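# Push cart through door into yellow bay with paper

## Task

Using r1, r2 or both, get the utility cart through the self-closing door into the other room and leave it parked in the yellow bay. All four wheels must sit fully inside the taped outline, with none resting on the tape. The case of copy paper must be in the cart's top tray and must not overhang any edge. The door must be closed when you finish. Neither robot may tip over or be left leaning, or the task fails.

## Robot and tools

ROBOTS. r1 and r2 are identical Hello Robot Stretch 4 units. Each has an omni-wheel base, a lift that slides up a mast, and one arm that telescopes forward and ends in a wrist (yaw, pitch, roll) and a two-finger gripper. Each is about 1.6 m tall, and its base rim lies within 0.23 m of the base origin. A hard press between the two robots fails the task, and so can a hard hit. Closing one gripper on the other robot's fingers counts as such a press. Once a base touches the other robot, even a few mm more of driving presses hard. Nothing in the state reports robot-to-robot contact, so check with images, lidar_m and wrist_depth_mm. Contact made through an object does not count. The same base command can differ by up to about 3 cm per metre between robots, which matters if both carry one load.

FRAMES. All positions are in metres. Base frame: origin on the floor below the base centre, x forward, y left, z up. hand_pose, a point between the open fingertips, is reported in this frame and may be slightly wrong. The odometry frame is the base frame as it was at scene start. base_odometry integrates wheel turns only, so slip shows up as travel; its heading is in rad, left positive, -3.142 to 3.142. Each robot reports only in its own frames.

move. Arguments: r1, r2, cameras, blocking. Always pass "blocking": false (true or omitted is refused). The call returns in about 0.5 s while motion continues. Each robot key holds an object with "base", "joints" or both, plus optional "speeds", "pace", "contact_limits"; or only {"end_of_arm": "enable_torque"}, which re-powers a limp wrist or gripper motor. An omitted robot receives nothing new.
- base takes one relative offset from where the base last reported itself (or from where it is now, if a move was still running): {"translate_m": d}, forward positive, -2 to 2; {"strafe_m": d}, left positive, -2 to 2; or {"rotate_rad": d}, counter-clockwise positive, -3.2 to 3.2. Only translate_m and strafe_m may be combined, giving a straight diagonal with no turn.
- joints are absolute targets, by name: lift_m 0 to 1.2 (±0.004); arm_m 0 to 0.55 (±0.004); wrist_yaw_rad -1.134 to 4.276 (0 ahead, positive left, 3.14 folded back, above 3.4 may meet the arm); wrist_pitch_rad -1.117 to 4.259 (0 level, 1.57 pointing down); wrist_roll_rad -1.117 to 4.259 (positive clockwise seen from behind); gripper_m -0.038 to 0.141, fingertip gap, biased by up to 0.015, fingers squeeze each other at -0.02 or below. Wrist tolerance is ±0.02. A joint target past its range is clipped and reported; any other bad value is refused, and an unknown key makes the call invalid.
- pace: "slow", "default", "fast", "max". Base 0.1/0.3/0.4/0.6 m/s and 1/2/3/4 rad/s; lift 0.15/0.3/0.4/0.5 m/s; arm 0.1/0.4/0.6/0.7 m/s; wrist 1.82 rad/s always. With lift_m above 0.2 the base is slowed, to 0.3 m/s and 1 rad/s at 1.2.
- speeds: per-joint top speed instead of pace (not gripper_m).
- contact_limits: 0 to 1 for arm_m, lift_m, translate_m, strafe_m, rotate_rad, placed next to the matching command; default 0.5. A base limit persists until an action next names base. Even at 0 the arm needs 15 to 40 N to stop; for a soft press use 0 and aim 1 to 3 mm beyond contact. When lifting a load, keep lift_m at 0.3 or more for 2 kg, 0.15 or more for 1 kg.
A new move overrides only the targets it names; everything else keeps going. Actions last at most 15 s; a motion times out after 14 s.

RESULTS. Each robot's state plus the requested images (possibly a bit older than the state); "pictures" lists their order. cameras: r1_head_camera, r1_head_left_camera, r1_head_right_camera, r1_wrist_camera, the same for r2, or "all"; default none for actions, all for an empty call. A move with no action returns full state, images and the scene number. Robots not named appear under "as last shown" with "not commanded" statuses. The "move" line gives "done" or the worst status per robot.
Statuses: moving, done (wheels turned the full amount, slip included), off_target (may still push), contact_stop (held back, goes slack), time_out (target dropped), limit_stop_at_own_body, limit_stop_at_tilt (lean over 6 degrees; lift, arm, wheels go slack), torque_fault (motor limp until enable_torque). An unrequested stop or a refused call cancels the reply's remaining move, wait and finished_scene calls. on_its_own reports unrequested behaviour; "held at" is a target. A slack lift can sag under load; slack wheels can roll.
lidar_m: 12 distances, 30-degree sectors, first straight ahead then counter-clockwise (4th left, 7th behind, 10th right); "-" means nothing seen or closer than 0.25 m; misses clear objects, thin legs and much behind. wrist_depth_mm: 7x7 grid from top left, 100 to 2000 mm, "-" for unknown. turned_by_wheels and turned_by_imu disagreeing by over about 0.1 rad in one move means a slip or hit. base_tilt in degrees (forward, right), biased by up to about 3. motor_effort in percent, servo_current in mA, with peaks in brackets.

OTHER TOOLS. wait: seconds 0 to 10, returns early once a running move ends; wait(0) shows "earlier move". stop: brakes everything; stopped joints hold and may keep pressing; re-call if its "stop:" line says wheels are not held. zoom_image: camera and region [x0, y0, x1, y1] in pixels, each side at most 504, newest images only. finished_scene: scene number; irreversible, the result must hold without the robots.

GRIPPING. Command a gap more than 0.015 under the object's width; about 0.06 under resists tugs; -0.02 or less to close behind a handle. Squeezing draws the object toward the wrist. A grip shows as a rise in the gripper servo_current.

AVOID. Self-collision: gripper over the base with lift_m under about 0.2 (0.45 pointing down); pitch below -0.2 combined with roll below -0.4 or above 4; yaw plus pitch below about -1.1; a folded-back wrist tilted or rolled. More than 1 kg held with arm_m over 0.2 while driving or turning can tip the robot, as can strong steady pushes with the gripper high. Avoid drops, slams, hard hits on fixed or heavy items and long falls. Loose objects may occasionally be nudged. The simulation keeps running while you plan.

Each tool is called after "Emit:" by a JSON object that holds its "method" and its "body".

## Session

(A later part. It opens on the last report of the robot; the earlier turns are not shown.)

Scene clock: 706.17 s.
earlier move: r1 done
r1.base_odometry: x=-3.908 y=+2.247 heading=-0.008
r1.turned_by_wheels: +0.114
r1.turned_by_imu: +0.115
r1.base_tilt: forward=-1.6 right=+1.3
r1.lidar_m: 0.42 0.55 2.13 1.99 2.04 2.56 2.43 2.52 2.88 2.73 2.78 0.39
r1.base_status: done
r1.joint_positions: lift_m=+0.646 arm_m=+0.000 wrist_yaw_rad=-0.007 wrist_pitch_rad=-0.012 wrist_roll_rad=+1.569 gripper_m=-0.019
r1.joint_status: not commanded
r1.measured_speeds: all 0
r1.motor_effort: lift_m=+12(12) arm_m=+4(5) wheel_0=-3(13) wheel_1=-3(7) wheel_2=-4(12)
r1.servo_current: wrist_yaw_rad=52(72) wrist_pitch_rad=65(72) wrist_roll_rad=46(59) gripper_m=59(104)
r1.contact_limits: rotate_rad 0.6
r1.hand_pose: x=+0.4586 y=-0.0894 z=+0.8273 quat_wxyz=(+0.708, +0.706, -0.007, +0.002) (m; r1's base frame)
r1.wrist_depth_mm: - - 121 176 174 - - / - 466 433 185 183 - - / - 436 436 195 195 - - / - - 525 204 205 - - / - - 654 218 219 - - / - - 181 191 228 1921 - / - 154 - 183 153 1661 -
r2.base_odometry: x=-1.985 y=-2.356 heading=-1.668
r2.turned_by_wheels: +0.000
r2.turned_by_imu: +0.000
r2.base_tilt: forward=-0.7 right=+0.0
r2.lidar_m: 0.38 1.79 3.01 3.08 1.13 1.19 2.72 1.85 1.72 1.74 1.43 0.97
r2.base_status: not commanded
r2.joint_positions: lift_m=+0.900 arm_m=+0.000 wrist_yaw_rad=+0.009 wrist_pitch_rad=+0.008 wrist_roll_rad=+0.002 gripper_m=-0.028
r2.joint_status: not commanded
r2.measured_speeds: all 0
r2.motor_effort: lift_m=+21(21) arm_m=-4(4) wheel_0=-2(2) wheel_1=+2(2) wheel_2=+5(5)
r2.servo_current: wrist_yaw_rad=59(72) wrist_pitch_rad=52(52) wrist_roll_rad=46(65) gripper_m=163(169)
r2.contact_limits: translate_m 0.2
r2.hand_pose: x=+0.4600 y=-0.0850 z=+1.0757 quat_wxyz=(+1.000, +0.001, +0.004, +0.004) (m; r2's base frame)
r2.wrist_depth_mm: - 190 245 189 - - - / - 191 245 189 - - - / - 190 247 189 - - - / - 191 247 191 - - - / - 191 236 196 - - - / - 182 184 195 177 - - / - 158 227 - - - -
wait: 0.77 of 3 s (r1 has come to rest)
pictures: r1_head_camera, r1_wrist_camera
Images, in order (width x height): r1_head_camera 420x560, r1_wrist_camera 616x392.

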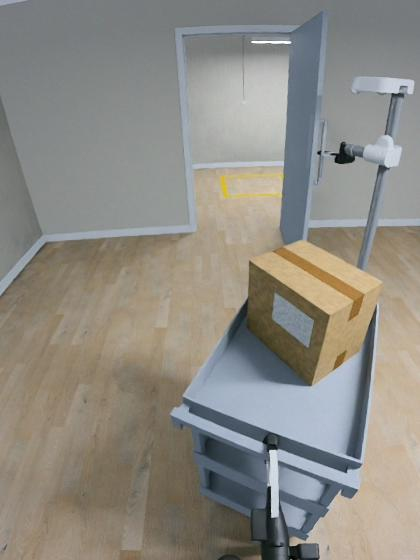

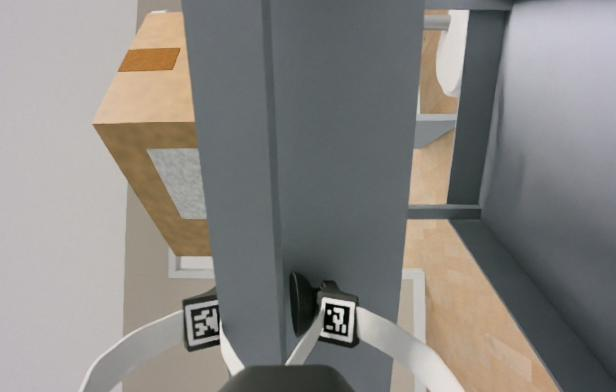

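Emit:
{"method": "move", "body": {"blocking": false, "r1": {"base":{"strafe_m":-0.18,"translate_m":-0.05},"pace":"slow","contact_limits":{"strafe_m":0.6}}}}

Emit:
{"method": "wait", "body": {"seconds": 4, "cameras": ["r1_wrist_camera","r1_head_camera"]}}

Emit:
{"method": "move", "body": {"blocking": false, "r1": {"base":{"translate_m":-0.5},"pace":"slow","contact_limits":{"translate_m":0.6}}}}

Emit:
{"method": "wait", "body": {"seconds": 8, "cameras": ["r1_wrist_camera","r1_head_camera"]}}

Scene clock: 719.20 s.
move: r1 moving
r1.base_odometry: x=-3.912 y=+2.234 heading=-0.008
r1.turned_by_wheels: +0.000
r1.turned_by_imu: +0.000
r1.base_tilt: forward=-1.6 right=+1.2
r1.lidar_m: 0.42 0.52 2.14 1.99 2.03 2.53 2.42 2.52 2.86 2.72 2.78 0.39
r1.base_status: translate_m moving; strafe_m moving
r1.joint_positions: lift_m=+0.646 arm_m=+0.000 wrist_yaw_rad=-0.003 wrist_pitch_rad=-0.012 wrist_roll_rad=+1.569 gripper_m=-0.019
r1.joint_status: not commanded
r1.measured_speeds: translate_m=-0.013 strafe_m=-0.048 rotate_rad=-0.001 lift_m=+0.000 arm_m=+0.000 wrist_yaw_rad=+0.000 wrist_pitch_rad=-0.001 wrist_roll_rad=+0.000
r1.motor_effort: lift_m=+12(12) arm_m=+4(5) wheel_0=+5(8) wheel_1=-7(8) wheel_2=+1(4)
r1.servo_current: wrist_yaw_rad=65(78) wrist_pitch_rad=65(72) wrist_roll_rad=46(59) gripper_m=52(59)
r1.contact_limits: strafe_m 0.6
r1.hand_pose: x=+0.4589 y=-0.0882 z=+0.8273 quat_wxyz=(+0.708, +0.706, -0.005, +0.003) (m; r1's base frame)
r1.wrist_depth_mm: - - 119 173 172 - - / - 459 427 183 182 - - / - 439 436 193 191 - - / - - 530 203 204 - - / - - 654 216 217 - - / - - 180 191 227 1921 - / - 160 - 182 144 1661 -
r2: as last shown
r2.base_tilt: forward=-0.6 right=+0.1
r2.lidar_m: 0.39 1.79 3.02 3.08 1.15 1.20 2.74 1.87 1.73 1.77 1.47 0.95
r2.servo_current: wrist_yaw_rad=52(65) wrist_pitch_rad=46(52) wrist_roll_rad=52(52) gripper_m=163(169)
r2.contact_limits: translate_m 0.2
r2.wrist_depth_mm: - 190 245 189 - - - / - 191 244 188 - - - / - 190 246 190 - - - / - 191 247 190 - - - / - 191 236 196 - - - / - 182 183 194 177 - - / - 158 227 - - - -
pictures: none

Scene clock: 721.83 s.
earlier move: r1 done
r1.base_odometry: x=-3.959 y=+2.067 heading=-0.007
r1.turned_by_wheels: +0.001
r1.turned_by_imu: +0.000
r1.base_tilt: forward=-1.6 right=+1.3
r1.lidar_m: 0.39 0.46 2.32 2.13 2.21 2.50 2.37 2.46 2.71 2.54 2.61 0.42
r1.base_status: done
r1.joint_positions: lift_m=+0.646 arm_m=+0.000 wrist_yaw_rad=+0.004 wrist_pitch_rad=-0.013 wrist_roll_rad=+1.569 gripper_m=-0.019
r1.joint_status: not commanded
r1.measured_speeds: all 0
r1.motor_effort: lift_m=+12(12) arm_m=-3(5) wheel_0=+9(11) wheel_1=-1(8) wheel_2=+4(9)
r1.servo_current: wrist_yaw_rad=39(78) wrist_pitch_rad=65(78) wrist_roll_rad=59(72) gripper_m=52(65)
r1.contact_limits: strafe_m 0.6
r1.hand_pose: x=+0.4596 y=-0.0863 z=+0.8275 quat_wxyz=(+0.708, +0.706, -0.003, +0.006) (m; r1's base frame)
r1.wrist_depth_mm: - - - 199 198 1661 1281 / - - 597 204 204 - - / - 530 466 211 210 - - / - 480 466 216 216 - - / - - 535 224 222 - - / - - 183 190 229 - - / - 160 - 179 160 609 -
r2.base_odometry: x=-1.985 y=-2.356 heading=-1.668
r2.turned_by_wheels: +0.000
r2.turned_by_imu: +0.000
r2.base_tilt: forward=-0.6 right=+0.0
r2.lidar_m: 0.39 1.81 3.01 3.07 1.09 1.20 2.74 1.84 1.73 1.76 1.48 0.92
r2.base_status: not commanded
r2.joint_positions: lift_m=+0.900 arm_m=+0.000 wrist_yaw_rad=+0.009 wrist_pitch_rad=+0.008 wrist_roll_rad=+0.002 gripper_m=-0.028
r2.joint_status: not commanded
r2.measured_speeds: all 0
r2.motor_effort: lift_m=+21(21) arm_m=-3(4) wheel_0=-2(2) wheel_1=+1(2) wheel_2=+4(5)
r2.servo_current: wrist_yaw_rad=65(72) wrist_pitch_rad=52(52) wrist_roll_rad=52(59) gripper_m=169(169)
r2.contact_limits: translate_m 0.2
r2.hand_pose: x=+0.4600 y=-0.0850 z=+1.0757 quat_wxyz=(+1.000, +0.001, +0.004, +0.004) (m; r2's base frame)
r2.wrist_depth_mm: - 189 245 189 - - - / - 191 246 189 - - - / - 191 246 189 - - - / - 191 247 190 - - - / - 191 236 196 - - - / - 182 184 194 177 - - / - 158 228 - - - -
wait: 2.63 of 4 s (r1 has come to rest)
pictures: r1_head_camera, r1_wrist_camera
Images, in order (width x height): r1_head_camera 420x560, r1_wrist_camera 616x392.

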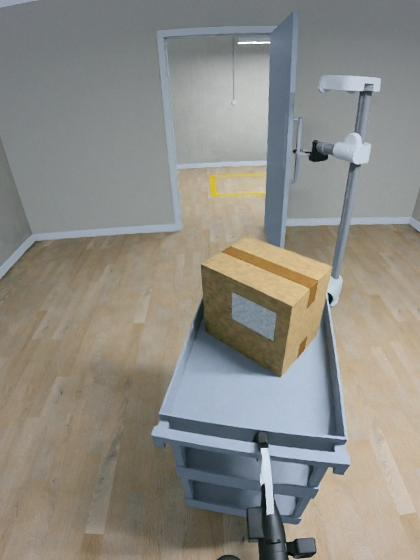

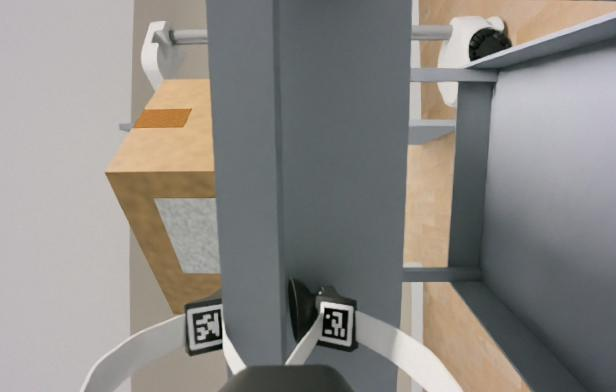

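Scene clock: 722.33 s.
move: r1 moving
r1.base_odometry: x=-3.972 y=+2.067 heading=-0.007
r1.turned_by_wheels: +0.000
r1.turned_by_imu: +0.000
r1.base_tilt: forward=-1.6 right=+1.3
r1.lidar_m: 0.41 0.45 2.32 2.15 2.22 2.50 2.35 2.45 2.70 2.55 2.62 0.42
r1.base_status: translate_m moving
r1.joint_positions: lift_m=+0.646 arm_m=+0.000 wrist_yaw_rad=+0.004 wrist_pitch_rad=-0.013 wrist_roll_rad=+1.569 gripper_m=-0.019
r1.joint_status: not commanded
r1.measured_speeds: translate_m=-0.048 strafe_m=+0.000 rotate_rad=-0.001 lift_m=+0.000 arm_m=+0.000 wrist_yaw_rad=+0.000 wrist_pitch_rad=-0.002 wrist_roll_rad=+0.000
r1.motor_effort: lift_m=+12(12) arm_m=-4(4) wheel_0=-6(9) wheel_1=-5(7) wheel_2=+8(9)
r1.servo_current: wrist_yaw_rad=52(65) wrist_pitch_rad=72(78) wrist_roll_rad=39(59) gripper_m=59(59)
r1.contact_limits: translate_m 0.6
r1.hand_pose: x=+0.4596 y=-0.0863 z=+0.8276 quat_wxyz=(+0.708, +0.706, -0.003, +0.006) (m; r1's base frame)
r1.wrist_depth_mm: - - - 204 203 1618 - / - - 603 208 209 - - / - 554 500 214 213 - - / - 477 466 220 219 - - / - - 525 225 224 - - / - - 182 191 229 - - / - 152 - 172 151 1576 -
r2: as last shown
r2.base_tilt: forward=-0.6 right=+0.1
r2.lidar_m: 0.39 1.83 3.02 3.07 1.10 1.20 2.76 1.84 1.71 1.78 1.48 0.96
r2.motor_effort: lift_m=+21(21) arm_m=-4(4) wheel_0=-2(2) wheel_1=+2(2) wheel_2=+5(5)
r2.servo_current: wrist_yaw_rad=46(65) wrist_pitch_rad=52(52) wrist_roll_rad=46(52) gripper_m=163(169)
r2.contact_limits: translate_m 0.2
r2.wrist_depth_mm: - 190 244 189 - - - / - 190 245 188 - - - / - 191 246 190 - - - / - 191 245 190 - - - / - 191 237 196 - - - / - 182 184 195 177 - - / - 158 226 - - - -
pictures: none

Scene clock: 728.10 s.
earlier move: r1 done
r1.base_odometry: x=-4.459 y=+2.071 heading=-0.007
r1.turned_by_wheels: +0.000
r1.turned_by_imu: -0.002
r1.base_tilt: forward=-1.6 right=+1.3
r1.lidar_m: 0.36 0.39 2.29 2.12 2.22 2.00 1.86 1.96 2.58 2.58 2.63 0.45
r1.base_status: done
r1.joint_positions: lift_m=+0.646 arm_m=+0.000 wrist_yaw_rad=-0.001 wrist_pitch_rad=-0.014 wrist_roll_rad=+1.569 gripper_m=-0.019
r1.joint_status: not commanded
r1.measured_speeds: all 0
r1.motor_effort: lift_m=+12(12) arm_m=-4(4) wheel_0=-6(11) wheel_1=-3(8) wheel_2=+1(10)
r1.servo_current: wrist_yaw_rad=33(78) wrist_pitch_rad=72(85) wrist_roll_rad=33(72) gripper_m=52(65)
r1.contact_limits: translate_m 0.6
r1.hand_pose: x=+0.4592 y=-0.0876 z=+0.8277 quat_wxyz=(+0.708, +0.706, -0.005, +0.005) (m; r1's base frame)
r1.wrist_depth_mm: - - - 251 257 258 258 / - - - 248 249 1863 1281 / - - - 242 243 - - / - - 585 238 237 - - / - 477 469 234 232 - - / - - 182 191 229 - - / - 153 530 179 152 - -
r2.base_odometry: x=-1.985 y=-2.356 heading=-1.668
r2.turned_by_wheels: +0.000
r2.turned_by_imu: +0.001
r2.base_tilt: forward=-0.6 right=+0.1
r2.lidar_m: 0.40 1.79 3.02 3.10 1.58 1.62 2.72 1.85 1.73 1.78 1.47 0.96
r2.base_status: not commanded
r2.joint_positions: lift_m=+0.900 arm_m=+0.000 wrist_yaw_rad=+0.009 wrist_pitch_rad=+0.008 wrist_roll_rad=+0.002 gripper_m=-0.028
r2.joint_status: not commanded
r2.measured_speeds: all 0
r2.motor_effort: lift_m=+21(21) arm_m=-4(4) wheel_0=-2(2) wheel_1=+2(2) wheel_2=+5(5)
r2.servo_current: wrist_yaw_rad=65(78) wrist_pitch_rad=46(59) wrist_roll_rad=52(59) gripper_m=163(169)
r2.contact_limits: translate_m 0.2
r2.hand_pose: x=+0.4600 y=-0.0850 z=+1.0757 quat_wxyz=(+1.000, +0.001, +0.004, +0.004) (m; r2's base frame)
r2.wrist_depth_mm: - 189 246 189 - - - / - 190 246 189 - - - / - 191 246 190 - - - / - 191 246 191 - - - / - 191 236 195 - - - / - 182 184 195 177 - - / - 159 228 - - - -
wait: 5.77 of 8 s (r1 has come to rest)
pictures: r1_head_camera, r1_wrist_camera
Images, in order (width x height): r1_head_camera 420x560, r1_wrist_camera 616x392.

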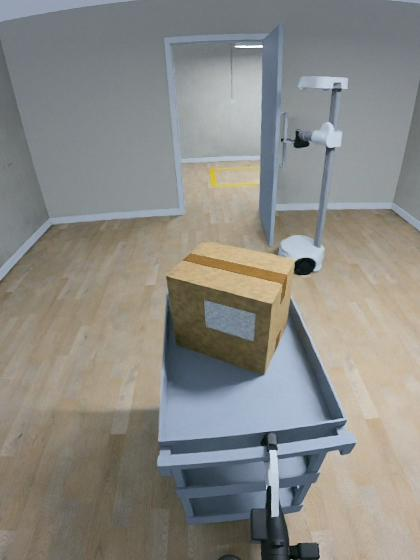

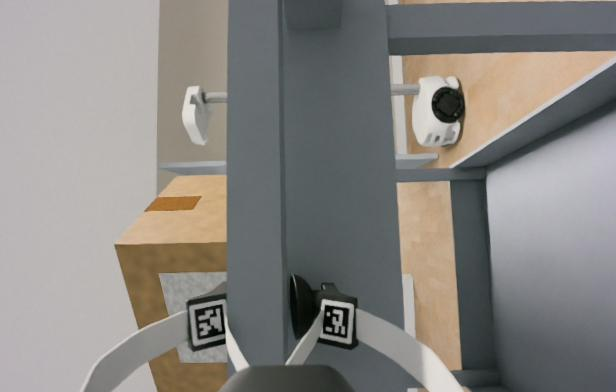

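Emit:
{"method": "move", "body": {"blocking": false, "r1": {"base":{"translate_m":0.7,"strafe_m":0.06},"pace":"slow","contact_limits":{"translate_m":0.6}}}}

Emit:
{"method": "wait", "body": {"seconds": 9, "cameras": ["r1_wrist_camera","r1_head_camera"]}}

Scene clock: 738.77 s.
move: r1 moving
r1.base_odometry: x=-4.447 y=+2.072 heading=-0.007
r1.turned_by_wheels: +0.000
r1.turned_by_imu: +0.000
r1.base_tilt: forward=-1.6 right=+1.3
r1.lidar_m: 0.38 0.39 2.28 2.09 2.22 2.00 1.88 1.96 2.60 2.58 2.64 0.43
r1.base_status: translate_m moving; strafe_m moving
r1.joint_positions: lift_m=+0.646 arm_m=+0.000 wrist_yaw_rad=-0.002 wrist_pitch_rad=-0.014 wrist_roll_rad=+1.569 gripper_m=-0.019
r1.joint_status: not commanded
r1.measured_speeds: translate_m=+0.049 strafe_m=+0.004 rotate_rad=+0.000 lift_m=+0.000 arm_m=+0.000 wrist_yaw_rad=+0.000 wrist_pitch_rad=+0.000 wrist_roll_rad=+0.000
r1.motor_effort: lift_m=+12(12) arm_m=-1(4) wheel_0=+1(5) wheel_1=+4(6) wheel_2=-9(9)
r1.servo_current: wrist_yaw_rad=39(65) wrist_pitch_rad=72(78) wrist_roll_rad=52(59) gripper_m=65(65)
r1.contact_limits: translate_m 0.6
r1.hand_pose: x=+0.4591 y=-0.0879 z=+0.8277 quat_wxyz=(+0.708, +0.706, -0.005, +0.004) (m; r1's base frame)
r1.wrist_depth_mm: - - - 251 256 257 258 / - - - 246 248 1863 1281 / - - - 241 242 - - / - - 580 237 236 - - / - 473 469 233 231 - - / - - 182 191 228 - - / - 159 530 183 153 - -
r2: as last shown
r2.turned_by_imu: +0.000
r2.lidar_m: 0.40 1.83 3.03 3.06 1.55 1.64 2.75 1.86 1.72 1.76 1.49 0.96
r2.motor_effort: lift_m=+21(21) arm_m=-4(4) wheel_0=-1(2) wheel_1=+2(2) wheel_2=+4(5)
r2.servo_current: wrist_yaw_rad=46(65) wrist_pitch_rad=46(52) wrist_roll_rad=59(59) gripper_m=163(169)
r2.contact_limits: translate_m 0.2
r2.wrist_depth_mm: - 190 246 189 - - - / - 190 245 188 - - - / - 191 246 190 - - - / - 191 246 191 - - - / - 191 236 196 - - - / - 183 185 195 177 - - / - 159 227 - - - -
pictures: none

Scene clock: 746.57 s.
earlier move: r1 done
r1.base_odometry: x=-3.759 y=+2.126 heading=-0.007
r1.turned_by_wheels: +0.001
r1.turned_by_imu: +0.001
r1.base_tilt: forward=-1.6 right=+1.2
r1.lidar_m: 0.36 0.38 2.25 2.11 2.17 2.72 2.57 2.67 2.76 2.60 2.67 0.44
r1.base_status: done
r1.joint_positions: lift_m=+0.646 arm_m=+0.000 wrist_yaw_rad=+0.001 wrist_pitch_rad=-0.014 wrist_roll_rad=+1.569 gripper_m=-0.019
r1.joint_status: not commanded
r1.measured_speeds: all 0
r1.motor_effort: lift_m=+12(12) arm_m=+3(4) wheel_0=+6(11) wheel_1=+3(8) wheel_2=-2(11)
r1.servo_current: wrist_yaw_rad=46(78) wrist_pitch_rad=72(85) wrist_roll_rad=46(78) gripper_m=52(65)
r1.contact_limits: translate_m 0.6
r1.hand_pose: x=+0.4593 y=-0.0872 z=+0.8277 quat_wxyz=(+0.708, +0.706, -0.005, +0.005) (m; r1's base frame)
r1.wrist_depth_mm: - - - 251 255 256 253 / - - - 247 247 1618 1281 / - - - 242 242 - - / - - 591 238 236 - - / - 477 469 234 233 - - / - - 183 190 228 - - / - 153 535 182 153 - -
r2.base_odometry: x=-1.985 y=-2.356 heading=-1.668
r2.turned_by_wheels: +0.000
r2.turned_by_imu: +0.001
r2.base_tilt: forward=-0.6 right=+0.1
r2.lidar_m: 0.40 1.81 3.02 1.22 0.99 2.03 2.76 1.84 1.71 1.76 1.47 0.94
r2.base_status: not commanded
r2.joint_positions: lift_m=+0.900 arm_m=+0.000 wrist_yaw_rad=+0.009 wrist_pitch_rad=+0.008 wrist_roll_rad=+0.002 gripper_m=-0.028
r2.joint_status: not commanded
r2.measured_speeds: all 0
r2.motor_effort: lift_m=+21(21) arm_m=-4(4) wheel_0=-2(2) wheel_1=+2(2) wheel_2=+5(5)
r2.servo_current: wrist_yaw_rad=65(78) wrist_pitch_rad=52(59) wrist_roll_rad=33(65) gripper_m=163(169)
r2.contact_limits: translate_m 0.2
r2.hand_pose: x=+0.4600 y=-0.0850 z=+1.0757 quat_wxyz=(+1.000, +0.001, +0.004, +0.004) (m; r2's base frame)
r2.wrist_depth_mm: - 190 245 189 - - - / - 190 246 188 - - - / - 191 247 190 - - - / - 191 247 191 - - - / - 191 236 196 - - - / - 182 183 194 176 - - / - 159 226 - - - -
wait: 7.80 of 9 s (r1 has come to rest)
pictures: r1_head_camera, r1_wrist_camera
Images, in order (width x height): r1_head_camera 420x560, r1_wrist_camera 616x392.

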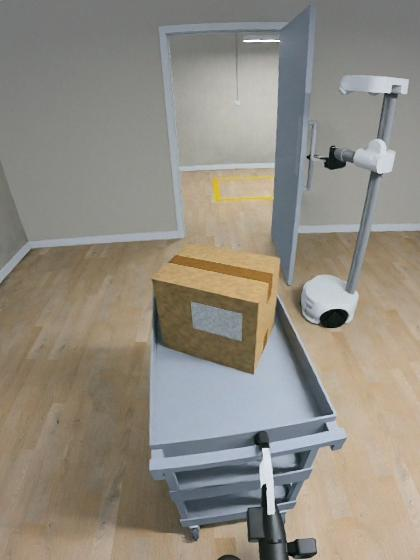

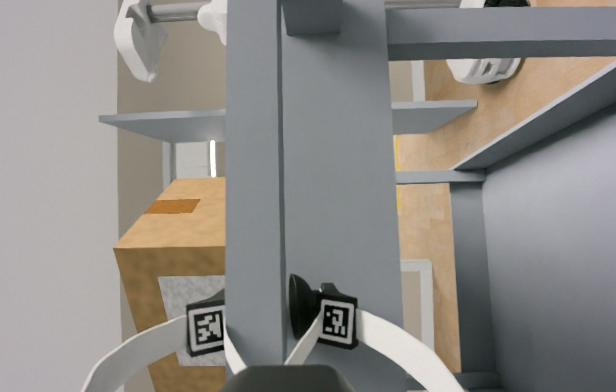

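Emit:
{"method": "move", "body": {"blocking": false, "r1": {"base":{"translate_m":0.3,"strafe_m":0.1},"pace":"slow","contact_limits":{"translate_m":0.6}}}}

Emit:
{"method": "wait", "body": {"seconds": 6, "cameras": ["r1_wrist_camera","r1_head_camera","r1_head_left_camera"]}}

Scene clock: 752.50 s.
move: r1 moving
r1.base_odometry: x=-3.746 y=+2.130 heading=-0.006
r1.turned_by_wheels: +0.000
r1.turned_by_imu: +0.000
r1.base_tilt: forward=-1.6 right=+1.2
r1.lidar_m: 0.37 0.38 2.27 2.12 2.13 2.74 2.60 2.68 2.75 2.60 2.66 0.44
r1.base_status: translate_m moving; strafe_m moving
r1.joint_positions: lift_m=+0.646 arm_m=+0.000 wrist_yaw_rad=+0.001 wrist_pitch_rad=-0.014 wrist_roll_rad=+1.569 gripper_m=-0.019
r1.joint_status: not commanded
r1.measured_speeds: translate_m=+0.048 strafe_m=+0.017 rotate_rad=-0.003 lift_m=+0.000 arm_m=+0.000 wrist_yaw_rad=+0.000 wrist_pitch_rad=+0.000 wrist_roll_rad=+0.000
r1.motor_effort: lift_m=+12(12) arm_m=+4(4) wheel_0=+8(8) wheel_1=+7(8) wheel_2=-7(7)
r1.servo_current: wrist_yaw_rad=65(65) wrist_pitch_rad=65(78) wrist_roll_rad=52(65) gripper_m=52(59)
r1.contact_limits: translate_m 0.6
r1.hand_pose: x=+0.4593 y=-0.0872 z=+0.8277 quat_wxyz=(+0.708, +0.706, -0.005, +0.005) (m; r1's base frame)
r1.wrist_depth_mm: - - 1576 252 257 257 255 / - - - 248 248 1618 1281 / - - - 242 243 - - / - - 564 236 236 - - / - 477 466 233 233 - - / - - 182 191 228 - - / - 159 525 183 152 - -
r2: as last shown
r2.turned_by_imu: +0.000
r2.lidar_m: 0.40 1.81 3.01 1.19 0.96 2.01 2.72 1.83 1.72 1.76 1.46 0.97
r2.motor_effort: lift_m=+21(21) arm_m=-3(4) wheel_0=-1(2) wheel_1=+2(2) wheel_2=+5(5)
r2.servo_current: wrist_yaw_rad=52(65) wrist_pitch_rad=52(52) wrist_roll_rad=46(52) gripper_m=163(169)
r2.contact_limits: translate_m 0.2
r2.wrist_depth_mm: - 190 245 189 - - - / - 190 246 189 - - - / - 191 245 190 - - - / - 191 245 191 - - - / - 191 237 196 - - - / - 182 183 195 177 - - / - 158 227 - - - -
pictures: none

Scene clock: 756.40 s.
earlier move: r1 done
r1.base_odometry: x=-3.458 y=+2.224 heading=-0.007
r1.turned_by_wheels: +0.000
r1.turned_by_imu: -0.001
r1.base_tilt: forward=-1.6 right=+1.3
r1.lidar_m: 0.36 0.35 2.17 2.04 2.09 2.78 2.89 2.98 2.86 2.67 2.75 0.43
r1.base_status: done
r1.joint_positions: lift_m=+0.646 arm_m=+0.000 wrist_yaw_rad=-0.001 wrist_pitch_rad=-0.014 wrist_roll_rad=+1.569 gripper_m=-0.019
r1.joint_status: not commanded
r1.measured_speeds: all 0
r1.motor_effort: lift_m=+12(12) arm_m=+4(4) wheel_0=+1(8) wheel_1=+2(8) wheel_2=-4(9)
r1.servo_current: wrist_yaw_rad=46(65) wrist_pitch_rad=72(85) wrist_roll_rad=52(65) gripper_m=52(59)
r1.contact_limits: translate_m 0.6
r1.hand_pose: x=+0.4591 y=-0.0878 z=+0.8277 quat_wxyz=(+0.708, +0.706, -0.005, +0.004) (m; r1's base frame)
r1.wrist_depth_mm: - - - - 276 274 272 / - - - 262 264 1499 1255 / - - - 254 255 1863 - / - - - 244 243 - - / - 564 484 235 235 - - / - 480 182 191 227 - - / - 153 500 183 162 - -
r2.base_odometry: x=-1.985 y=-2.356 heading=-1.668
r2.turned_by_wheels: +0.000
r2.turned_by_imu: +0.001
r2.base_tilt: forward=-0.6 right=+0.0
r2.lidar_m: 0.41 1.80 3.00 0.86 0.95 4.43 2.73 1.86 1.72 1.76 1.47 0.93
r2.base_status: not commanded
r2.joint_positions: lift_m=+0.900 arm_m=+0.000 wrist_yaw_rad=+0.009 wrist_pitch_rad=+0.008 wrist_roll_rad=+0.002 gripper_m=-0.028
r2.joint_status: not commanded
r2.measured_speeds: all 0
r2.motor_effort: lift_m=+21(21) arm_m=-4(4) wheel_0=-1(2) wheel_1=+2(2) wheel_2=+5(5)
r2.servo_current: wrist_yaw_rad=59(72) wrist_pitch_rad=46(59) wrist_roll_rad=46(59) gripper_m=163(169)
r2.contact_limits: translate_m 0.2
r2.hand_pose: x=+0.4600 y=-0.0850 z=+1.0757 quat_wxyz=(+1.000, +0.001, +0.004, +0.004) (m; r2's base frame)
r2.wrist_depth_mm: - 190 245 189 - - - / - 191 245 189 - - - / - 191 246 190 - - - / - 191 246 190 - - - / - 191 237 196 - - - / - 182 183 195 177 - - / - 158 226 - - - -
wait: 3.90 of 6 s (r1 has come to rest)
pictures: r1_head_camera, r1_head_left_camera, r1_wrist_camera
Images, in order (width x height): r1_head_camera 420x560, r1_head_left_camera 420x672, r1_wrist_camera 616x392.

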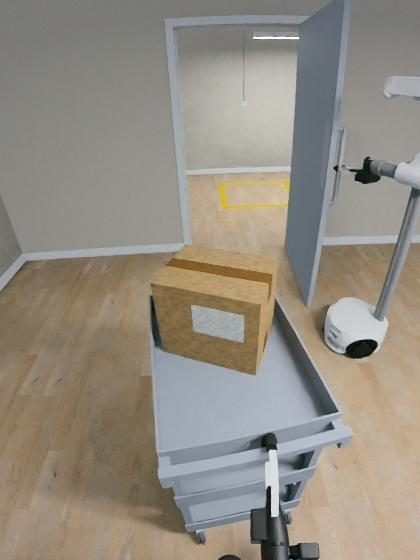

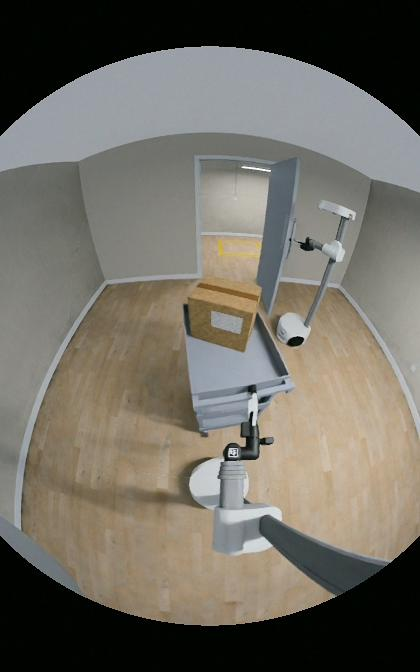

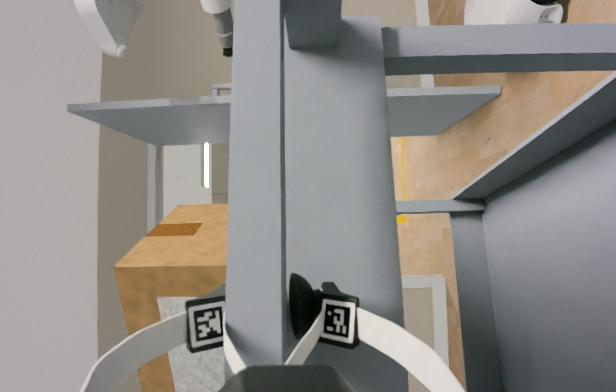

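Emit:
{"method": "move", "body": {"blocking": false, "r1": {"base":{"strafe_m":0.1},"pace":"slow","contact_limits":{"strafe_m":0.6}}}}

Emit:
{"method": "wait", "body": {"seconds": 4, "cameras": ["r1_wrist_camera","r1_head_camera"]}}

Scene clock: 766.47 s.
move: r1 moving
r1.base_odometry: x=-3.458 y=+2.238 heading=-0.007
r1.turned_by_wheels: -0.001
r1.turned_by_imu: -0.001
r1.base_tilt: forward=-1.6 right=+1.3
r1.lidar_m: 0.36 0.37 2.17 2.03 2.12 2.78 2.90 2.99 2.86 2.71 2.76 0.45
r1.base_status: strafe_m moving
r1.joint_positions: lift_m=+0.646 arm_m=+0.000 wrist_yaw_rad=-0.002 wrist_pitch_rad=-0.014 wrist_roll_rad=+1.569 gripper_m=-0.019
r1.joint_status: not commanded
r1.measured_speeds: translate_m=+0.001 strafe_m=+0.056 rotate_rad=-0.004 lift_m=+0.000 arm_m=+0.000 wrist_yaw_rad=+0.000 wrist_pitch_rad=+0.000 wrist_roll_rad=+0.000
r1.motor_effort: lift_m=+12(12) arm_m=+4(4) wheel_0=-11(12) wheel_1=+5(8) wheel_2=+0(3)
r1.servo_current: wrist_yaw_rad=46(59) wrist_pitch_rad=72(85) wrist_roll_rad=46(59) gripper_m=52(59)
r1.contact_limits: strafe_m 0.6
r1.hand_pose: x=+0.4591 y=-0.0879 z=+0.8277 quat_wxyz=(+0.708, +0.706, -0.005, +0.004) (m; r1's base frame)
r1.wrist_depth_mm: - - - - 272 273 268 / - - - 259 264 1661 1255 / - - - 251 253 1921 - / - - - 242 241 - - / - 554 477 235 235 - - / - 488 182 191 226 - - / - 153 500 183 162 - -
r2: as last shown
r2.turned_by_imu: +0.000
r2.lidar_m: 0.40 1.82 3.02 0.87 0.94 4.46 2.72 1.84 1.73 1.76 1.45 0.92
r2.motor_effort: lift_m=+21(21) arm_m=-4(4) wheel_0=-2(2) wheel_1=+2(2) wheel_2=+5(5)
r2.servo_current: wrist_yaw_rad=52(72) wrist_pitch_rad=52(65) wrist_roll_rad=52(52) gripper_m=156(169)
r2.contact_limits: translate_m 0.2
r2.wrist_depth_mm: - 190 245 189 - - - / - 191 245 189 - - - / - 191 246 189 - - - / - 191 246 191 - - - / - 191 236 196 - - - / - 183 184 194 177 - - / - 158 227 - - - -
pictures: none

Scene clock: 768.10 s.
earlier move: r1 done
r1.base_odometry: x=-3.458 y=+2.324 heading=-0.007
r1.turned_by_wheels: +0.000
r1.turned_by_imu: +0.000
r1.base_tilt: forward=-1.6 right=+1.3
r1.lidar_m: 0.38 0.39 2.06 1.93 2.01 2.67 2.90 2.96 2.96 2.80 2.86 0.44
r1.base_status: done
r1.joint_positions: lift_m=+0.646 arm_m=+0.000 wrist_yaw_rad=-0.002 wrist_pitch_rad=-0.014 wrist_roll_rad=+1.569 gripper_m=-0.019
r1.joint_status: not commanded
r1.measured_speeds: all 0
r1.motor_effort: lift_m=+12(12) arm_m=-3(4) wheel_0=-5(13) wheel_1=+2(8) wheel_2=+0(3)
r1.servo_current: wrist_yaw_rad=46(65) wrist_pitch_rad=65(85) wrist_roll_rad=72(72) gripper_m=52(59)
r1.contact_limits: strafe_m 0.6
r1.hand_pose: x=+0.4591 y=-0.0881 z=+0.8277 quat_wxyz=(+0.708, +0.706, -0.006, +0.004) (m; r1's base frame)
r1.wrist_depth_mm: - - - 246 250 251 266 / - - - 241 242 1756 1281 / - - - 239 238 - - / - - 517 236 236 - - / - 477 469 234 231 - - / - - 182 190 229 - - / - 152 539 178 151 - -
r2.base_odometry: x=-1.985 y=-2.356 heading=-1.668
r2.turned_by_wheels: +0.000
r2.turned_by_imu: +0.000
r2.base_tilt: forward=-0.7 right=+0.1
r2.lidar_m: 0.38 1.79 3.02 0.89 0.96 4.43 2.73 1.84 1.71 1.77 1.48 0.94
r2.base_status: not commanded
r2.joint_positions: lift_m=+0.900 arm_m=+0.000 wrist_yaw_rad=+0.009 wrist_pitch_rad=+0.008 wrist_roll_rad=+0.002 gripper_m=-0.028
r2.joint_status: not commanded
r2.measured_speeds: all 0
r2.motor_effort: lift_m=+21(21) arm_m=-4(4) wheel_0=-2(2) wheel_1=+2(2) wheel_2=+5(5)
r2.servo_current: wrist_yaw_rad=52(72) wrist_pitch_rad=52(65) wrist_roll_rad=46(59) gripper_m=163(169)
r2.contact_limits: translate_m 0.2
r2.hand_pose: x=+0.4600 y=-0.0850 z=+1.0757 quat_wxyz=(+1.000, +0.001, +0.004, +0.004) (m; r2's base frame)
r2.wrist_depth_mm: - 190 245 189 - - - / - 191 245 188 - - - / - 190 246 189 - - - / - 191 247 190 - - - / - 192 236 196 - - - / - 182 184 194 177 - - / - 159 227 - - - -
wait: 1.63 of 4 s (r1 has come to rest)
pictures: r1_head_camera, r1_wrist_camera
Images, in order (width x height): r1_head_camera 420x560, r1_wrist_camera 616x392.

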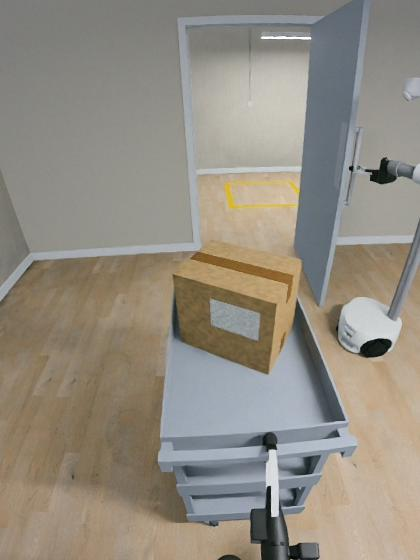

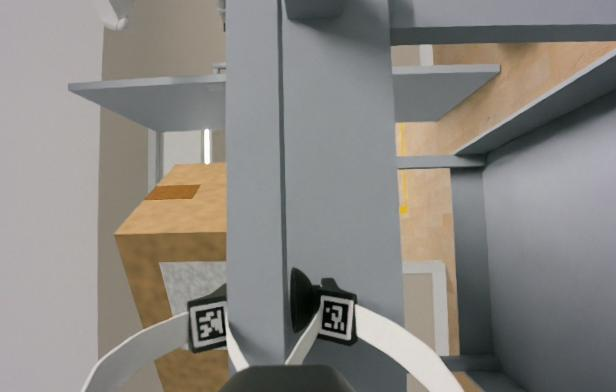

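Emit:
{"method": "move", "body": {"blocking": false, "r1": {"base":{"translate_m":-0.6,"strafe_m":-0.22},"pace":"slow","contact_limits":{"translate_m":0.6}}}}

Emit:
{"method": "wait", "body": {"seconds": 8}}

Emit:
{"method": "move", "body": {"blocking": false, "r1": {"joints":{"gripper_m":0.135}}}}

Emit:
{"method": "wait", "body": {"seconds": 3, "cameras": ["r1_wrist_camera","r1_head_camera"]}}

Scene clock: 778.03 s.
move: r1 moving
r1.base_odometry: x=-3.470 y=+2.319 heading=-0.008
r1.turned_by_wheels: -0.001
r1.turned_by_imu: -0.001
r1.base_tilt: forward=-1.6 right=+1.3
r1.lidar_m: 0.37 0.41 2.05 1.94 2.01 2.70 2.88 2.94 2.95 2.79 2.85 0.43
r1.base_status: translate_m moving; strafe_m moving
r1.joint_positions: lift_m=+0.646 arm_m=+0.000 wrist_yaw_rad=-0.002 wrist_pitch_rad=-0.014 wrist_roll_rad=+1.569 gripper_m=-0.019
r1.joint_status: not commanded
r1.measured_speeds: translate_m=-0.049 strafe_m=-0.018 rotate_rad=+0.000 lift_m=+0.000 arm_m=+0.000 wrist_yaw_rad=+0.000 wrist_pitch_rad=+0.000 wrist_roll_rad=+0.000
r1.motor_effort: lift_m=+12(12) arm_m=-4(4) wheel_0=-6(9) wheel_1=-8(8) wheel_2=+9(9)
r1.servo_current: wrist_yaw_rad=39(65) wrist_pitch_rad=72(78) wrist_roll_rad=39(65) gripper_m=46(52)
r1.contact_limits: translate_m 0.6
r1.hand_pose: x=+0.4591 y=-0.0881 z=+0.8277 quat_wxyz=(+0.708, +0.706, -0.006, +0.004) (m; r1's base frame)
r1.wrist_depth_mm: - - - 239 240 1537 1205 / - - - 237 236 1863 1255 / - - - 236 234 - - / - - 512 234 233 - - / - 488 480 232 231 - - / - - 183 190 229 - - / - 151 564 170 159 - -
r2: as last shown
r2.base_tilt: forward=-0.6 right=+0.0
r2.lidar_m: 0.40 1.81 3.00 0.88 0.98 4.43 2.75 1.85 1.71 1.78 1.47 0.94
r2.motor_effort: lift_m=+21(21) arm_m=-3(4) wheel_0=-2(2) wheel_1=+2(2) wheel_2=+5(5)
r2.servo_current: wrist_yaw_rad=46(65) wrist_pitch_rad=52(52) wrist_roll_rad=46(59) gripper_m=163(163)
r2.contact_limits: translate_m 0.2
r2.wrist_depth_mm: - 190 245 189 - - - / - 190 246 189 - - - / - 190 246 190 - - - / - 191 248 191 - - - / - 191 236 196 - - - / - 182 184 193 177 - - / - 159 226 - - - -
pictures: none

Scene clock: 785.13 s.
earlier move: r1 done
r1.base_odometry: x=-4.059 y=+2.108 heading=-0.007
r1.turned_by_wheels: +0.001
r1.turned_by_imu: +0.001
r1.base_tilt: forward=-1.6 right=+1.3
r1.lidar_m: 0.27 0.25 2.24 2.12 2.15 2.38 2.27 2.35 2.72 2.60 2.64 0.48
r1.base_status: done
r1.joint_positions: lift_m=+0.646 arm_m=+0.000 wrist_yaw_rad=+0.004 wrist_pitch_rad=-0.014 wrist_roll_rad=+1.569 gripper_m=-0.019
r1.joint_status: not commanded
r1.measured_speeds: all 0
r1.motor_effort: lift_m=+12(12) arm_m=-4(4) wheel_0=-1(9) wheel_1=-2(8) wheel_2=+3(13)
r1.servo_current: wrist_yaw_rad=59(65) wrist_pitch_rad=72(85) wrist_roll_rad=59(72) gripper_m=52(59)
r1.contact_limits: translate_m 0.6
r1.hand_pose: x=+0.4596 y=-0.0863 z=+0.8277 quat_wxyz=(+0.708, +0.706, -0.003, +0.006) (m; r1's base frame)
r1.wrist_depth_mm: - - - - - 1708 1255 / - - - 282 - 1661 1281 / - - - - 327 330 329 / - - - - - 1983 1281 / - - - 252 259 1921 - / - - 183 187 230 - - / - 153 177 186 159 - -
r2.base_odometry: x=-1.985 y=-2.356 heading=-1.668
r2.turned_by_wheels: +0.000
r2.turned_by_imu: +0.001
r2.base_tilt: forward=-0.6 right=+0.1
r2.lidar_m: 0.38 1.82 3.02 3.10 1.48 2.05 2.72 1.85 1.69 1.77 1.46 0.95
r2.base_status: not commanded
r2.joint_positions: lift_m=+0.900 arm_m=+0.000 wrist_yaw_rad=+0.009 wrist_pitch_rad=+0.008 wrist_roll_rad=+0.002 gripper_m=-0.028
r2.joint_status: not commanded
r2.measured_speeds: all 0
r2.motor_effort: lift_m=+21(21) arm_m=-4(4) wheel_0=-2(2) wheel_1=+2(2) wheel_2=+5(5)
r2.servo_current: wrist_yaw_rad=59(78) wrist_pitch_rad=52(59) wrist_roll_rad=52(65) gripper_m=163(169)
r2.contact_limits: translate_m 0.2
r2.hand_pose: x=+0.4600 y=-0.0850 z=+1.0757 quat_wxyz=(+1.000, +0.001, +0.004, +0.004) (m; r2's base frame)
r2.wrist_depth_mm: - 190 245 189 - - - / - 190 244 189 - - - / - 190 246 189 - - - / - 192 247 191 - - - / - 191 236 196 - - - / - 183 184 195 177 - - / - 158 227 - - - -
wait: 7.10 of 8 s (r1 has come to rest)
pictures: none

Scene clock: 785.63 s.
move: r1 moving
r1.base_odometry: x=-4.059 y=+2.108 heading=-0.007
r1.turned_by_wheels: +0.000
r1.turned_by_imu: +0.000
r1.base_tilt: forward=-1.6 right=+1.3
r1.lidar_m: 0.27 0.26 2.27 2.08 2.16 2.39 2.26 2.36 2.74 2.59 2.67 0.51
r1.base_status: not commanded
r1.joint_positions: lift_m=+0.646 arm_m=+0.000 wrist_yaw_rad=+0.004 wrist_pitch_rad=-0.014 wrist_roll_rad=+1.569 gripper_m=+0.005
r1.joint_status: gripper_m moving
r1.measured_speeds: translate_m=+0.000 strafe_m=+0.000 rotate_rad=-0.001 lift_m=+0.000 arm_m=+0.000 wrist_yaw_rad=+0.000 wrist_pitch_rad=+0.000 wrist_roll_rad=+0.000
r1.motor_effort: lift_m=+12(12) arm_m=-4(4) wheel_0=-1(2) wheel_1=-2(2) wheel_2=+2(3)
r1.servo_current: wrist_yaw_rad=52(65) wrist_pitch_rad=65(72) wrist_roll_rad=59(65) gripper_m=78(78)
r1.contact_limits: translate_m 0.6
r1.hand_pose: x=+0.4596 y=-0.0863 z=+0.8277 quat_wxyz=(+0.708, +0.706, -0.003, +0.006) (m; r1's base frame)
r1.wrist_depth_mm: - - - - - 1708 1281 / - - - 289 - 1708 1255 / - - - - 336 338 334 / - - - - - 1863 1366 / - - - 253 267 1921 - / - - 184 195 183 - - / - 159 179 183 156 - -
r2: as last shown
r2.turned_by_imu: +0.000
r2.base_tilt: forward=-0.7 right=+0.1
r2.lidar_m: 0.39 1.82 3.01 3.09 1.46 2.08 2.72 1.87 1.72 1.78 1.48 0.96
r2.motor_effort: lift_m=+21(21) arm_m=-3(4) wheel_0=-2(2) wheel_1=+2(2) wheel_2=+5(5)
r2.servo_current: wrist_yaw_rad=65(65) wrist_pitch_rad=52(59) wrist_roll_rad=39(59) gripper_m=163(163)
r2.contact_limits: translate_m 0.2
r2.wrist_depth_mm: - 190 245 189 - - - / - 190 246 189 - - - / - 191 246 190 - - - / - 191 246 191 - - - / - 191 237 196 - - - / - 182 183 195 177 - - / - 158 227 - - - -
pictures: none

Scene clock: 787.50 s.
earlier move: r1 done
r1.base_odometry: x=-4.059 y=+2.108 heading=-0.007
r1.turned_by_wheels: +0.000
r1.turned_by_imu: +0.000
r1.base_tilt: forward=-1.6 right=+1.3
r1.lidar_m: 0.28 0.26 2.25 2.09 2.17 2.39 2.25 2.37 2.75 2.58 2.66 0.49
r1.base_status: not commanded
r1.joint_positions: lift_m=+0.646 arm_m=+0.000 wrist_yaw_rad=+0.001 wrist_pitch_rad=-0.001 wrist_roll_rad=+1.569 gripper_m=+0.135
r1.joint_status: all done
r1.measured_speeds: all 0
r1.motor_effort: lift_m=+12(12) arm_m=+4(4) wheel_0=-1(2) wheel_1=-2(2) wheel_2=+0(3)
r1.servo_current: wrist_yaw_rad=46(65) wrist_pitch_rad=39(78) wrist_roll_rad=39(65) gripper_m=39(91)
r1.contact_limits: translate_m 0.6
r1.hand_pose: x=+0.4594 y=-0.0871 z=+0.8240 quat_wxyz=(+0.708, +0.706, +0.000, +0.001) (m; r1's base frame)
r1.wrist_depth_mm: - - - - - 1661 1182 / - - - - - 1708 1182 / - - - 355 - 1618 1138 / - - - 320 - 1464 364 / - - - 282 - 1756 - / - 210 182 253 211 193 - / - - 176 150 - - -
r2.base_odometry: x=-1.985 y=-2.356 heading=-1.668
r2.turned_by_wheels: +0.000
r2.turned_by_imu: +0.000
r2.base_tilt: forward=-0.7 right=+0.0
r2.lidar_m: 0.37 1.82 3.02 3.08 1.49 2.07 2.76 1.87 1.72 1.76 1.46 0.97
r2.base_status: not commanded
r2.joint_positions: lift_m=+0.900 arm_m=+0.000 wrist_yaw_rad=+0.009 wrist_pitch_rad=+0.008 wrist_roll_rad=+0.002 gripper_m=-0.028
r2.joint_status: not commanded
r2.measured_speeds: all 0
r2.motor_effort: lift_m=+21(21) arm_m=-3(4) wheel_0=-2(2) wheel_1=+2(2) wheel_2=+5(5)
r2.servo_current: wrist_yaw_rad=65(72) wrist_pitch_rad=52(59) wrist_roll_rad=46(59) gripper_m=163(169)
r2.contact_limits: translate_m 0.2
r2.hand_pose: x=+0.4600 y=-0.0850 z=+1.0757 quat_wxyz=(+1.000, +0.001, +0.004, +0.004) (m; r2's base frame)
r2.wrist_depth_mm: - 190 246 189 - - - / - 190 246 189 - - - / - 191 247 190 - - - / - 191 246 191 - - - / - 191 238 196 - - - / - 182 183 195 177 - - / - 158 226 - - - -
wait: 1.87 of 3 s (r1 has come to rest)
pictures: r1_head_camera, r1_wrist_camera
Images, in order (width x height): r1_head_camera 420x560, r1_wrist_camera 616x392.

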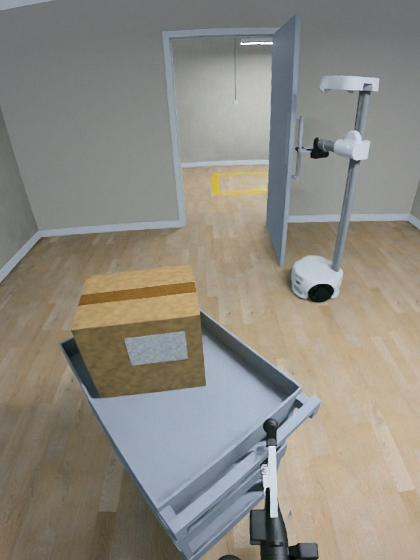

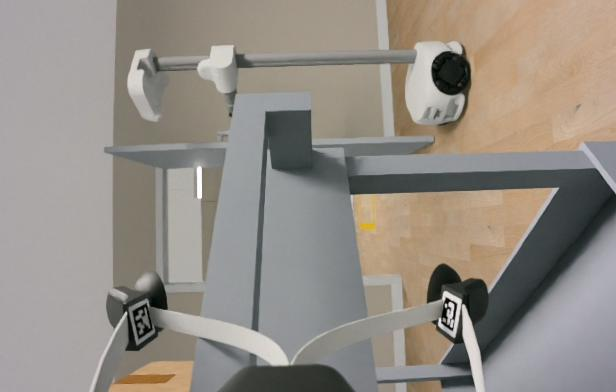

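Emit:
{"method": "move", "body": {"blocking": false, "r1": {"base":{"translate_m":-0.35}}}}

Emit:
{"method": "wait", "body": {"seconds": 4}}

Emit:
{"method": "move", "body": {"blocking": false, "r1": {"base":{"rotate_rad":0.6},"joints":{"lift_m":1.05,"wrist_pitch_rad":1.57,"arm_m":0.2,"gripper_m":0.135}}}}

Emit:
{"method": "wait", "body": {"seconds": 4, "cameras": ["r1_wrist_camera","r1_head_camera"]}}

Scene clock: 805.20 s.
move: r1 moving
r1.base_odometry: x=-4.090 y=+2.108 heading=-0.008
r1.turned_by_wheels: +0.000
r1.turned_by_imu: -0.001
r1.base_tilt: forward=-1.5 right=+1.3
r1.lidar_m: 0.28 0.28 2.24 2.08 2.17 2.38 2.24 2.32 2.76 2.60 2.67 0.49
r1.base_status: translate_m moving
r1.joint_positions: lift_m=+0.646 arm_m=+0.000 wrist_yaw_rad=+0.001 wrist_pitch_rad=+0.000 wrist_roll_rad=+1.569 gripper_m=+0.135
r1.joint_status: not commanded
r1.measured_speeds: translate_m=-0.121 strafe_m=+0.001 rotate_rad=-0.002 lift_m=+0.000 arm_m=+0.000 wrist_yaw_rad=+0.000 wrist_pitch_rad=+0.000 wrist_roll_rad=+0.000
r1.motor_effort: lift_m=+12(12) arm_m=+4(4) wheel_0=-7(7) wheel_1=-4(7) wheel_2=+8(9)
r1.servo_current: wrist_yaw_rad=59(59) wrist_pitch_rad=33(46) wrist_roll_rad=59(59) gripper_m=46(46)
r1.hand_pose: x=+0.4594 y=-0.0871 z=+0.8239 quat_wxyz=(+0.708, +0.706, +0.000, +0.000) (m; r1's base frame)
r1.wrist_depth_mm: - - - - - 1618 1160 / - - - - - 1618 1182 / - - - 387 - 1618 1182 / - - - 347 - 1499 387 / - - - 307 - 1708 - / - 209 207 267 268 194 - / - 591 459 142 - - -
r2: as last shown
r2.base_tilt: forward=-0.6 right=+0.1
r2.lidar_m: 0.40 1.80 3.01 3.08 1.49 2.10 2.73 1.85 1.73 1.75 1.45 0.94
r2.motor_effort: lift_m=+21(21) arm_m=-4(4) wheel_0=-2(2) wheel_1=+2(2) wheel_2=+5(5)
r2.servo_current: wrist_yaw_rad=46(72) wrist_pitch_rad=59(59) wrist_roll_rad=39(52) gripper_m=163(163)
r2.contact_limits: translate_m 0.2
r2.wrist_depth_mm: - 190 244 189 - - - / - 190 245 188 - - - / - 191 245 190 - - - / - 191 247 191 - - - / - 191 237 197 - - - / - 182 184 194 177 - - / - 158 226 - - - -
pictures: none

Scene clock: 807.37 s.
earlier move: r1 done
r1.base_odometry: x=-4.409 y=+2.111 heading=-0.008
r1.turned_by_wheels: +0.000
r1.turned_by_imu: +0.000
r1.base_tilt: forward=-1.6 right=+1.3
r1.lidar_m: 0.57 0.67 2.25 2.08 2.14 2.03 1.92 2.02 2.67 2.61 2.69 2.43
r1.base_status: done
r1.joint_positions: lift_m=+0.646 arm_m=+0.000 wrist_yaw_rad=+0.001 wrist_pitch_rad=+0.000 wrist_roll_rad=+1.569 gripper_m=+0.135
r1.joint_status: not commanded
r1.measured_speeds: all 0
r1.motor_effort: lift_m=+13(13) arm_m=+4(4) wheel_0=-2(8) wheel_1=-2(8) wheel_2=-2(10)
r1.servo_current: wrist_yaw_rad=46(65) wrist_pitch_rad=39(52) wrist_roll_rad=59(72) gripper_m=46(52)
r1.hand_pose: x=+0.4594 y=-0.0871 z=+0.8238 quat_wxyz=(+0.708, +0.706, +0.000, +0.000) (m; r1's base frame)
r1.wrist_depth_mm: - - - - - 1618 1160 / - - - - - 1661 1160 / - - - - - 1661 1182 / - - - 676 - 699 1255 / - - - 597 - 609 1205 / - 209 976 521 1138 194 521 / - - 741 142 - - -
r2.base_odometry: x=-1.985 y=-2.356 heading=-1.668
r2.turned_by_wheels: +0.000
r2.turned_by_imu: +0.000
r2.base_tilt: forward=-0.6 right=+0.0
r2.lidar_m: 0.41 1.78 3.00 3.10 1.47 2.31 2.75 1.86 1.71 1.77 1.48 0.95
r2.base_status: not commanded
r2.joint_positions: lift_m=+0.900 arm_m=+0.000 wrist_yaw_rad=+0.009 wrist_pitch_rad=+0.008 wrist_roll_rad=+0.002 gripper_m=-0.028
r2.joint_status: not commanded
r2.measured_speeds: all 0
r2.motor_effort: lift_m=+21(21) arm_m=-4(4) wheel_0=-2(3) wheel_1=+2(2) wheel_2=+4(5)
r2.servo_current: wrist_yaw_rad=72(78) wrist_pitch_rad=46(59) wrist_roll_rad=52(65) gripper_m=163(169)
r2.contact_limits: translate_m 0.2
r2.hand_pose: x=+0.4600 y=-0.0850 z=+1.0757 quat_wxyz=(+1.000, +0.001, +0.004, +0.004) (m; r2's base frame)
r2.wrist_depth_mm: - 190 245 189 - - - / - 190 244 189 - - - / - 191 245 190 - - - / - 191 246 190 - - - / - 191 236 196 - - - / - 182 183 195 177 - - / - 158 226 - - - -
wait: 2.17 of 4 s (r1 has come to rest)
pictures: none

Scene clock: 807.87 s.
move: r1 moving
r1.base_odometry: x=-4.409 y=+2.111 heading=+0.245
r1.turned_by_wheels: +0.252
r1.turned_by_imu: +0.253
r1.base_tilt: forward=-1.6 right=+1.3
r1.lidar_m: 0.59 2.59 2.06 2.06 2.31 1.93 1.91 2.18 2.60 2.62 2.95 0.72
r1.base_status: rotate_rad moving
r1.joint_positions: lift_m=+0.682 arm_m=+0.051 wrist_yaw_rad=+0.001 wrist_pitch_rad=+0.585 wrist_roll_rad=+1.569 gripper_m=+0.135
r1.joint_status: lift_m moving; arm_m moving; wrist_pitch_rad moving; the others done
r1.measured_speeds: translate_m=+0.000 strafe_m=+0.002 rotate_rad=+0.975 lift_m=+0.146 arm_m=+0.195 wrist_yaw_rad=+0.000 wrist_pitch_rad=+1.818 wrist_roll_rad=+0.000
r1.motor_effort: lift_m=+25(27) arm_m=+3(7) wheel_0=-7(9) wheel_1=-7(9) wheel_2=-7(8)
r1.servo_current: wrist_yaw_rad=65(65) wrist_pitch_rad=52(91) wrist_roll_rad=46(59) gripper_m=46(46)
r1.hand_pose: x=+0.4621 y=-0.0872 z=+0.7015 quat_wxyz=(+0.678, +0.676, +0.204, -0.203) (m; r1's base frame)
r1.wrist_depth_mm: - - - 1618 1160 891 768 / - 574 - 1366 1098 904 750 / - - - 654 831 878 750 / 362 - - 574 - 831 759 / 329 421 - - 539 691 759 / 309 193 175 462 191 196 759 / 291 300 402 142 1078 904 759
r2: as last shown
r2.lidar_m: 0.41 1.80 3.00 3.09 1.49 2.32 2.77 1.84 1.71 1.76 1.47 0.93
r2.motor_effort: lift_m=+21(21) arm_m=-4(4) wheel_0=-2(2) wheel_1=+2(2) wheel_2=+5(5)
r2.servo_current: wrist_yaw_rad=46(78) wrist_pitch_rad=52(52) wrist_roll_rad=46(59) gripper_m=163(163)
r2.contact_limits: translate_m 0.2
r2.wrist_depth_mm: - 190 246 189 - - - / - 190 245 189 - - - / - 191 246 189 - - - / - 191 247 191 - - - / - 191 236 196 - - - / - 182 184 195 177 - - / - 158 227 - - - -
pictures: none

Scene clock: 810.00 s.
earlier move: r1 done
r1.base_odometry: x=-4.409 y=+2.111 heading=+0.592
r1.turned_by_wheels: +0.347
r1.turned_by_imu: +0.349
r1.base_tilt: forward=-1.6 right=+1.3
r1.lidar_m: 0.83 2.19 2.08 2.24 1.99 1.91 2.03 2.71 2.60 2.72 0.85 0.59
r1.base_status: done
r1.joint_positions: lift_m=+1.049 arm_m=+0.200 wrist_yaw_rad=+0.001 wrist_pitch_rad=+1.568 wrist_roll_rad=+1.569 gripper_m=+0.135
r1.joint_status: all done
r1.measured_speeds: all 0
r1.motor_effort: lift_m=+25(29) arm_m=+5(7) wheel_0=-2(9) wheel_1=-1(9) wheel_2=-1(8)
r1.servo_current: wrist_yaw_rad=52(65) wrist_pitch_rad=46(91) wrist_roll_rad=46(65) gripper_m=46(52)
r1.hand_pose: x=+0.3718 y=-0.0874 z=+0.9393 quat_wxyz=(+0.502, +0.500, +0.500, -0.498) (m; r1's base frame)
r1.wrist_depth_mm: - - 1160 1138 1138 1182 1160 / 334 615 1160 1160 1160 1182 1160 / - - 1160 1138 1160 1138 1118 / 1160 1138 1160 1138 991 946 1138 / 1160 1160 1160 1160 931 960 1160 / 1138 209 1160 1138 946 196 1138 / 1160 1160 1160 143 1160 1160 1138
r2.base_odometry: x=-1.985 y=-2.356 heading=-1.668
r2.turned_by_wheels: +0.000
r2.turned_by_imu: +0.000
r2.base_tilt: forward=-0.6 right=+0.1
r2.lidar_m: 0.39 1.78 2.98 3.09 1.49 2.43 2.72 1.84 1.72 1.77 1.47 0.97
r2.base_status: not commanded
r2.joint_positions: lift_m=+0.900 arm_m=+0.000 wrist_yaw_rad=+0.009 wrist_pitch_rad=+0.008 wrist_roll_rad=+0.002 gripper_m=-0.028
r2.joint_status: not commanded
r2.measured_speeds: all 0
r2.motor_effort: lift_m=+21(21) arm_m=-4(4) wheel_0=-2(2) wheel_1=+2(2) wheel_2=+5(5)
r2.servo_current: wrist_yaw_rad=52(78) wrist_pitch_rad=52(59) wrist_roll_rad=52(59) gripper_m=163(169)
r2.contact_limits: translate_m 0.2
r2.hand_pose: x=+0.4600 y=-0.0850 z=+1.0757 quat_wxyz=(+1.000, +0.001, +0.004, +0.004) (m; r2's base frame)
r2.wrist_depth_mm: - 190 245 189 - - - / - 191 245 189 - - - / - 191 246 190 - - - / - 191 247 191 - - - / - 191 237 196 - - - / - 182 184 194 177 - - / - 159 227 - - - -
wait: 2.13 of 4 s (r1 has come to rest)
pictures: r1_head_camera, r1_wrist_camera
Images, in order (width x height): r1_head_camera 420x560, r1_wrist_camera 616x392.

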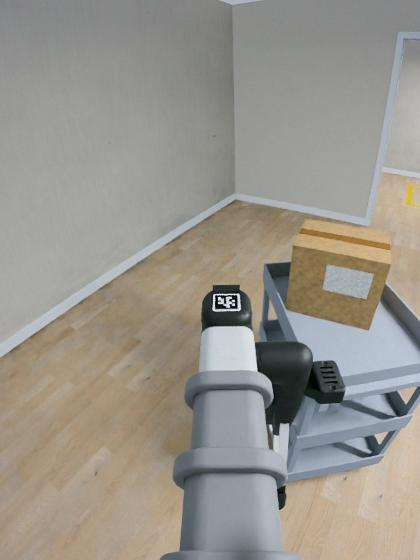

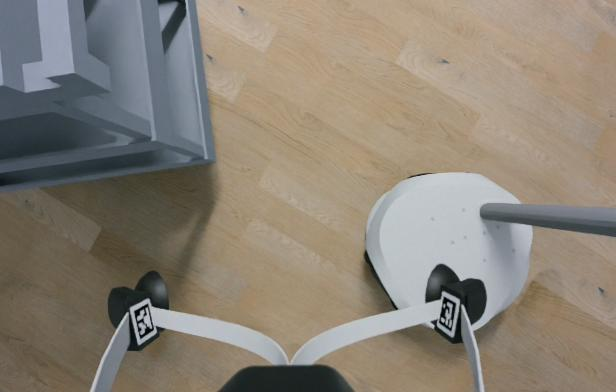

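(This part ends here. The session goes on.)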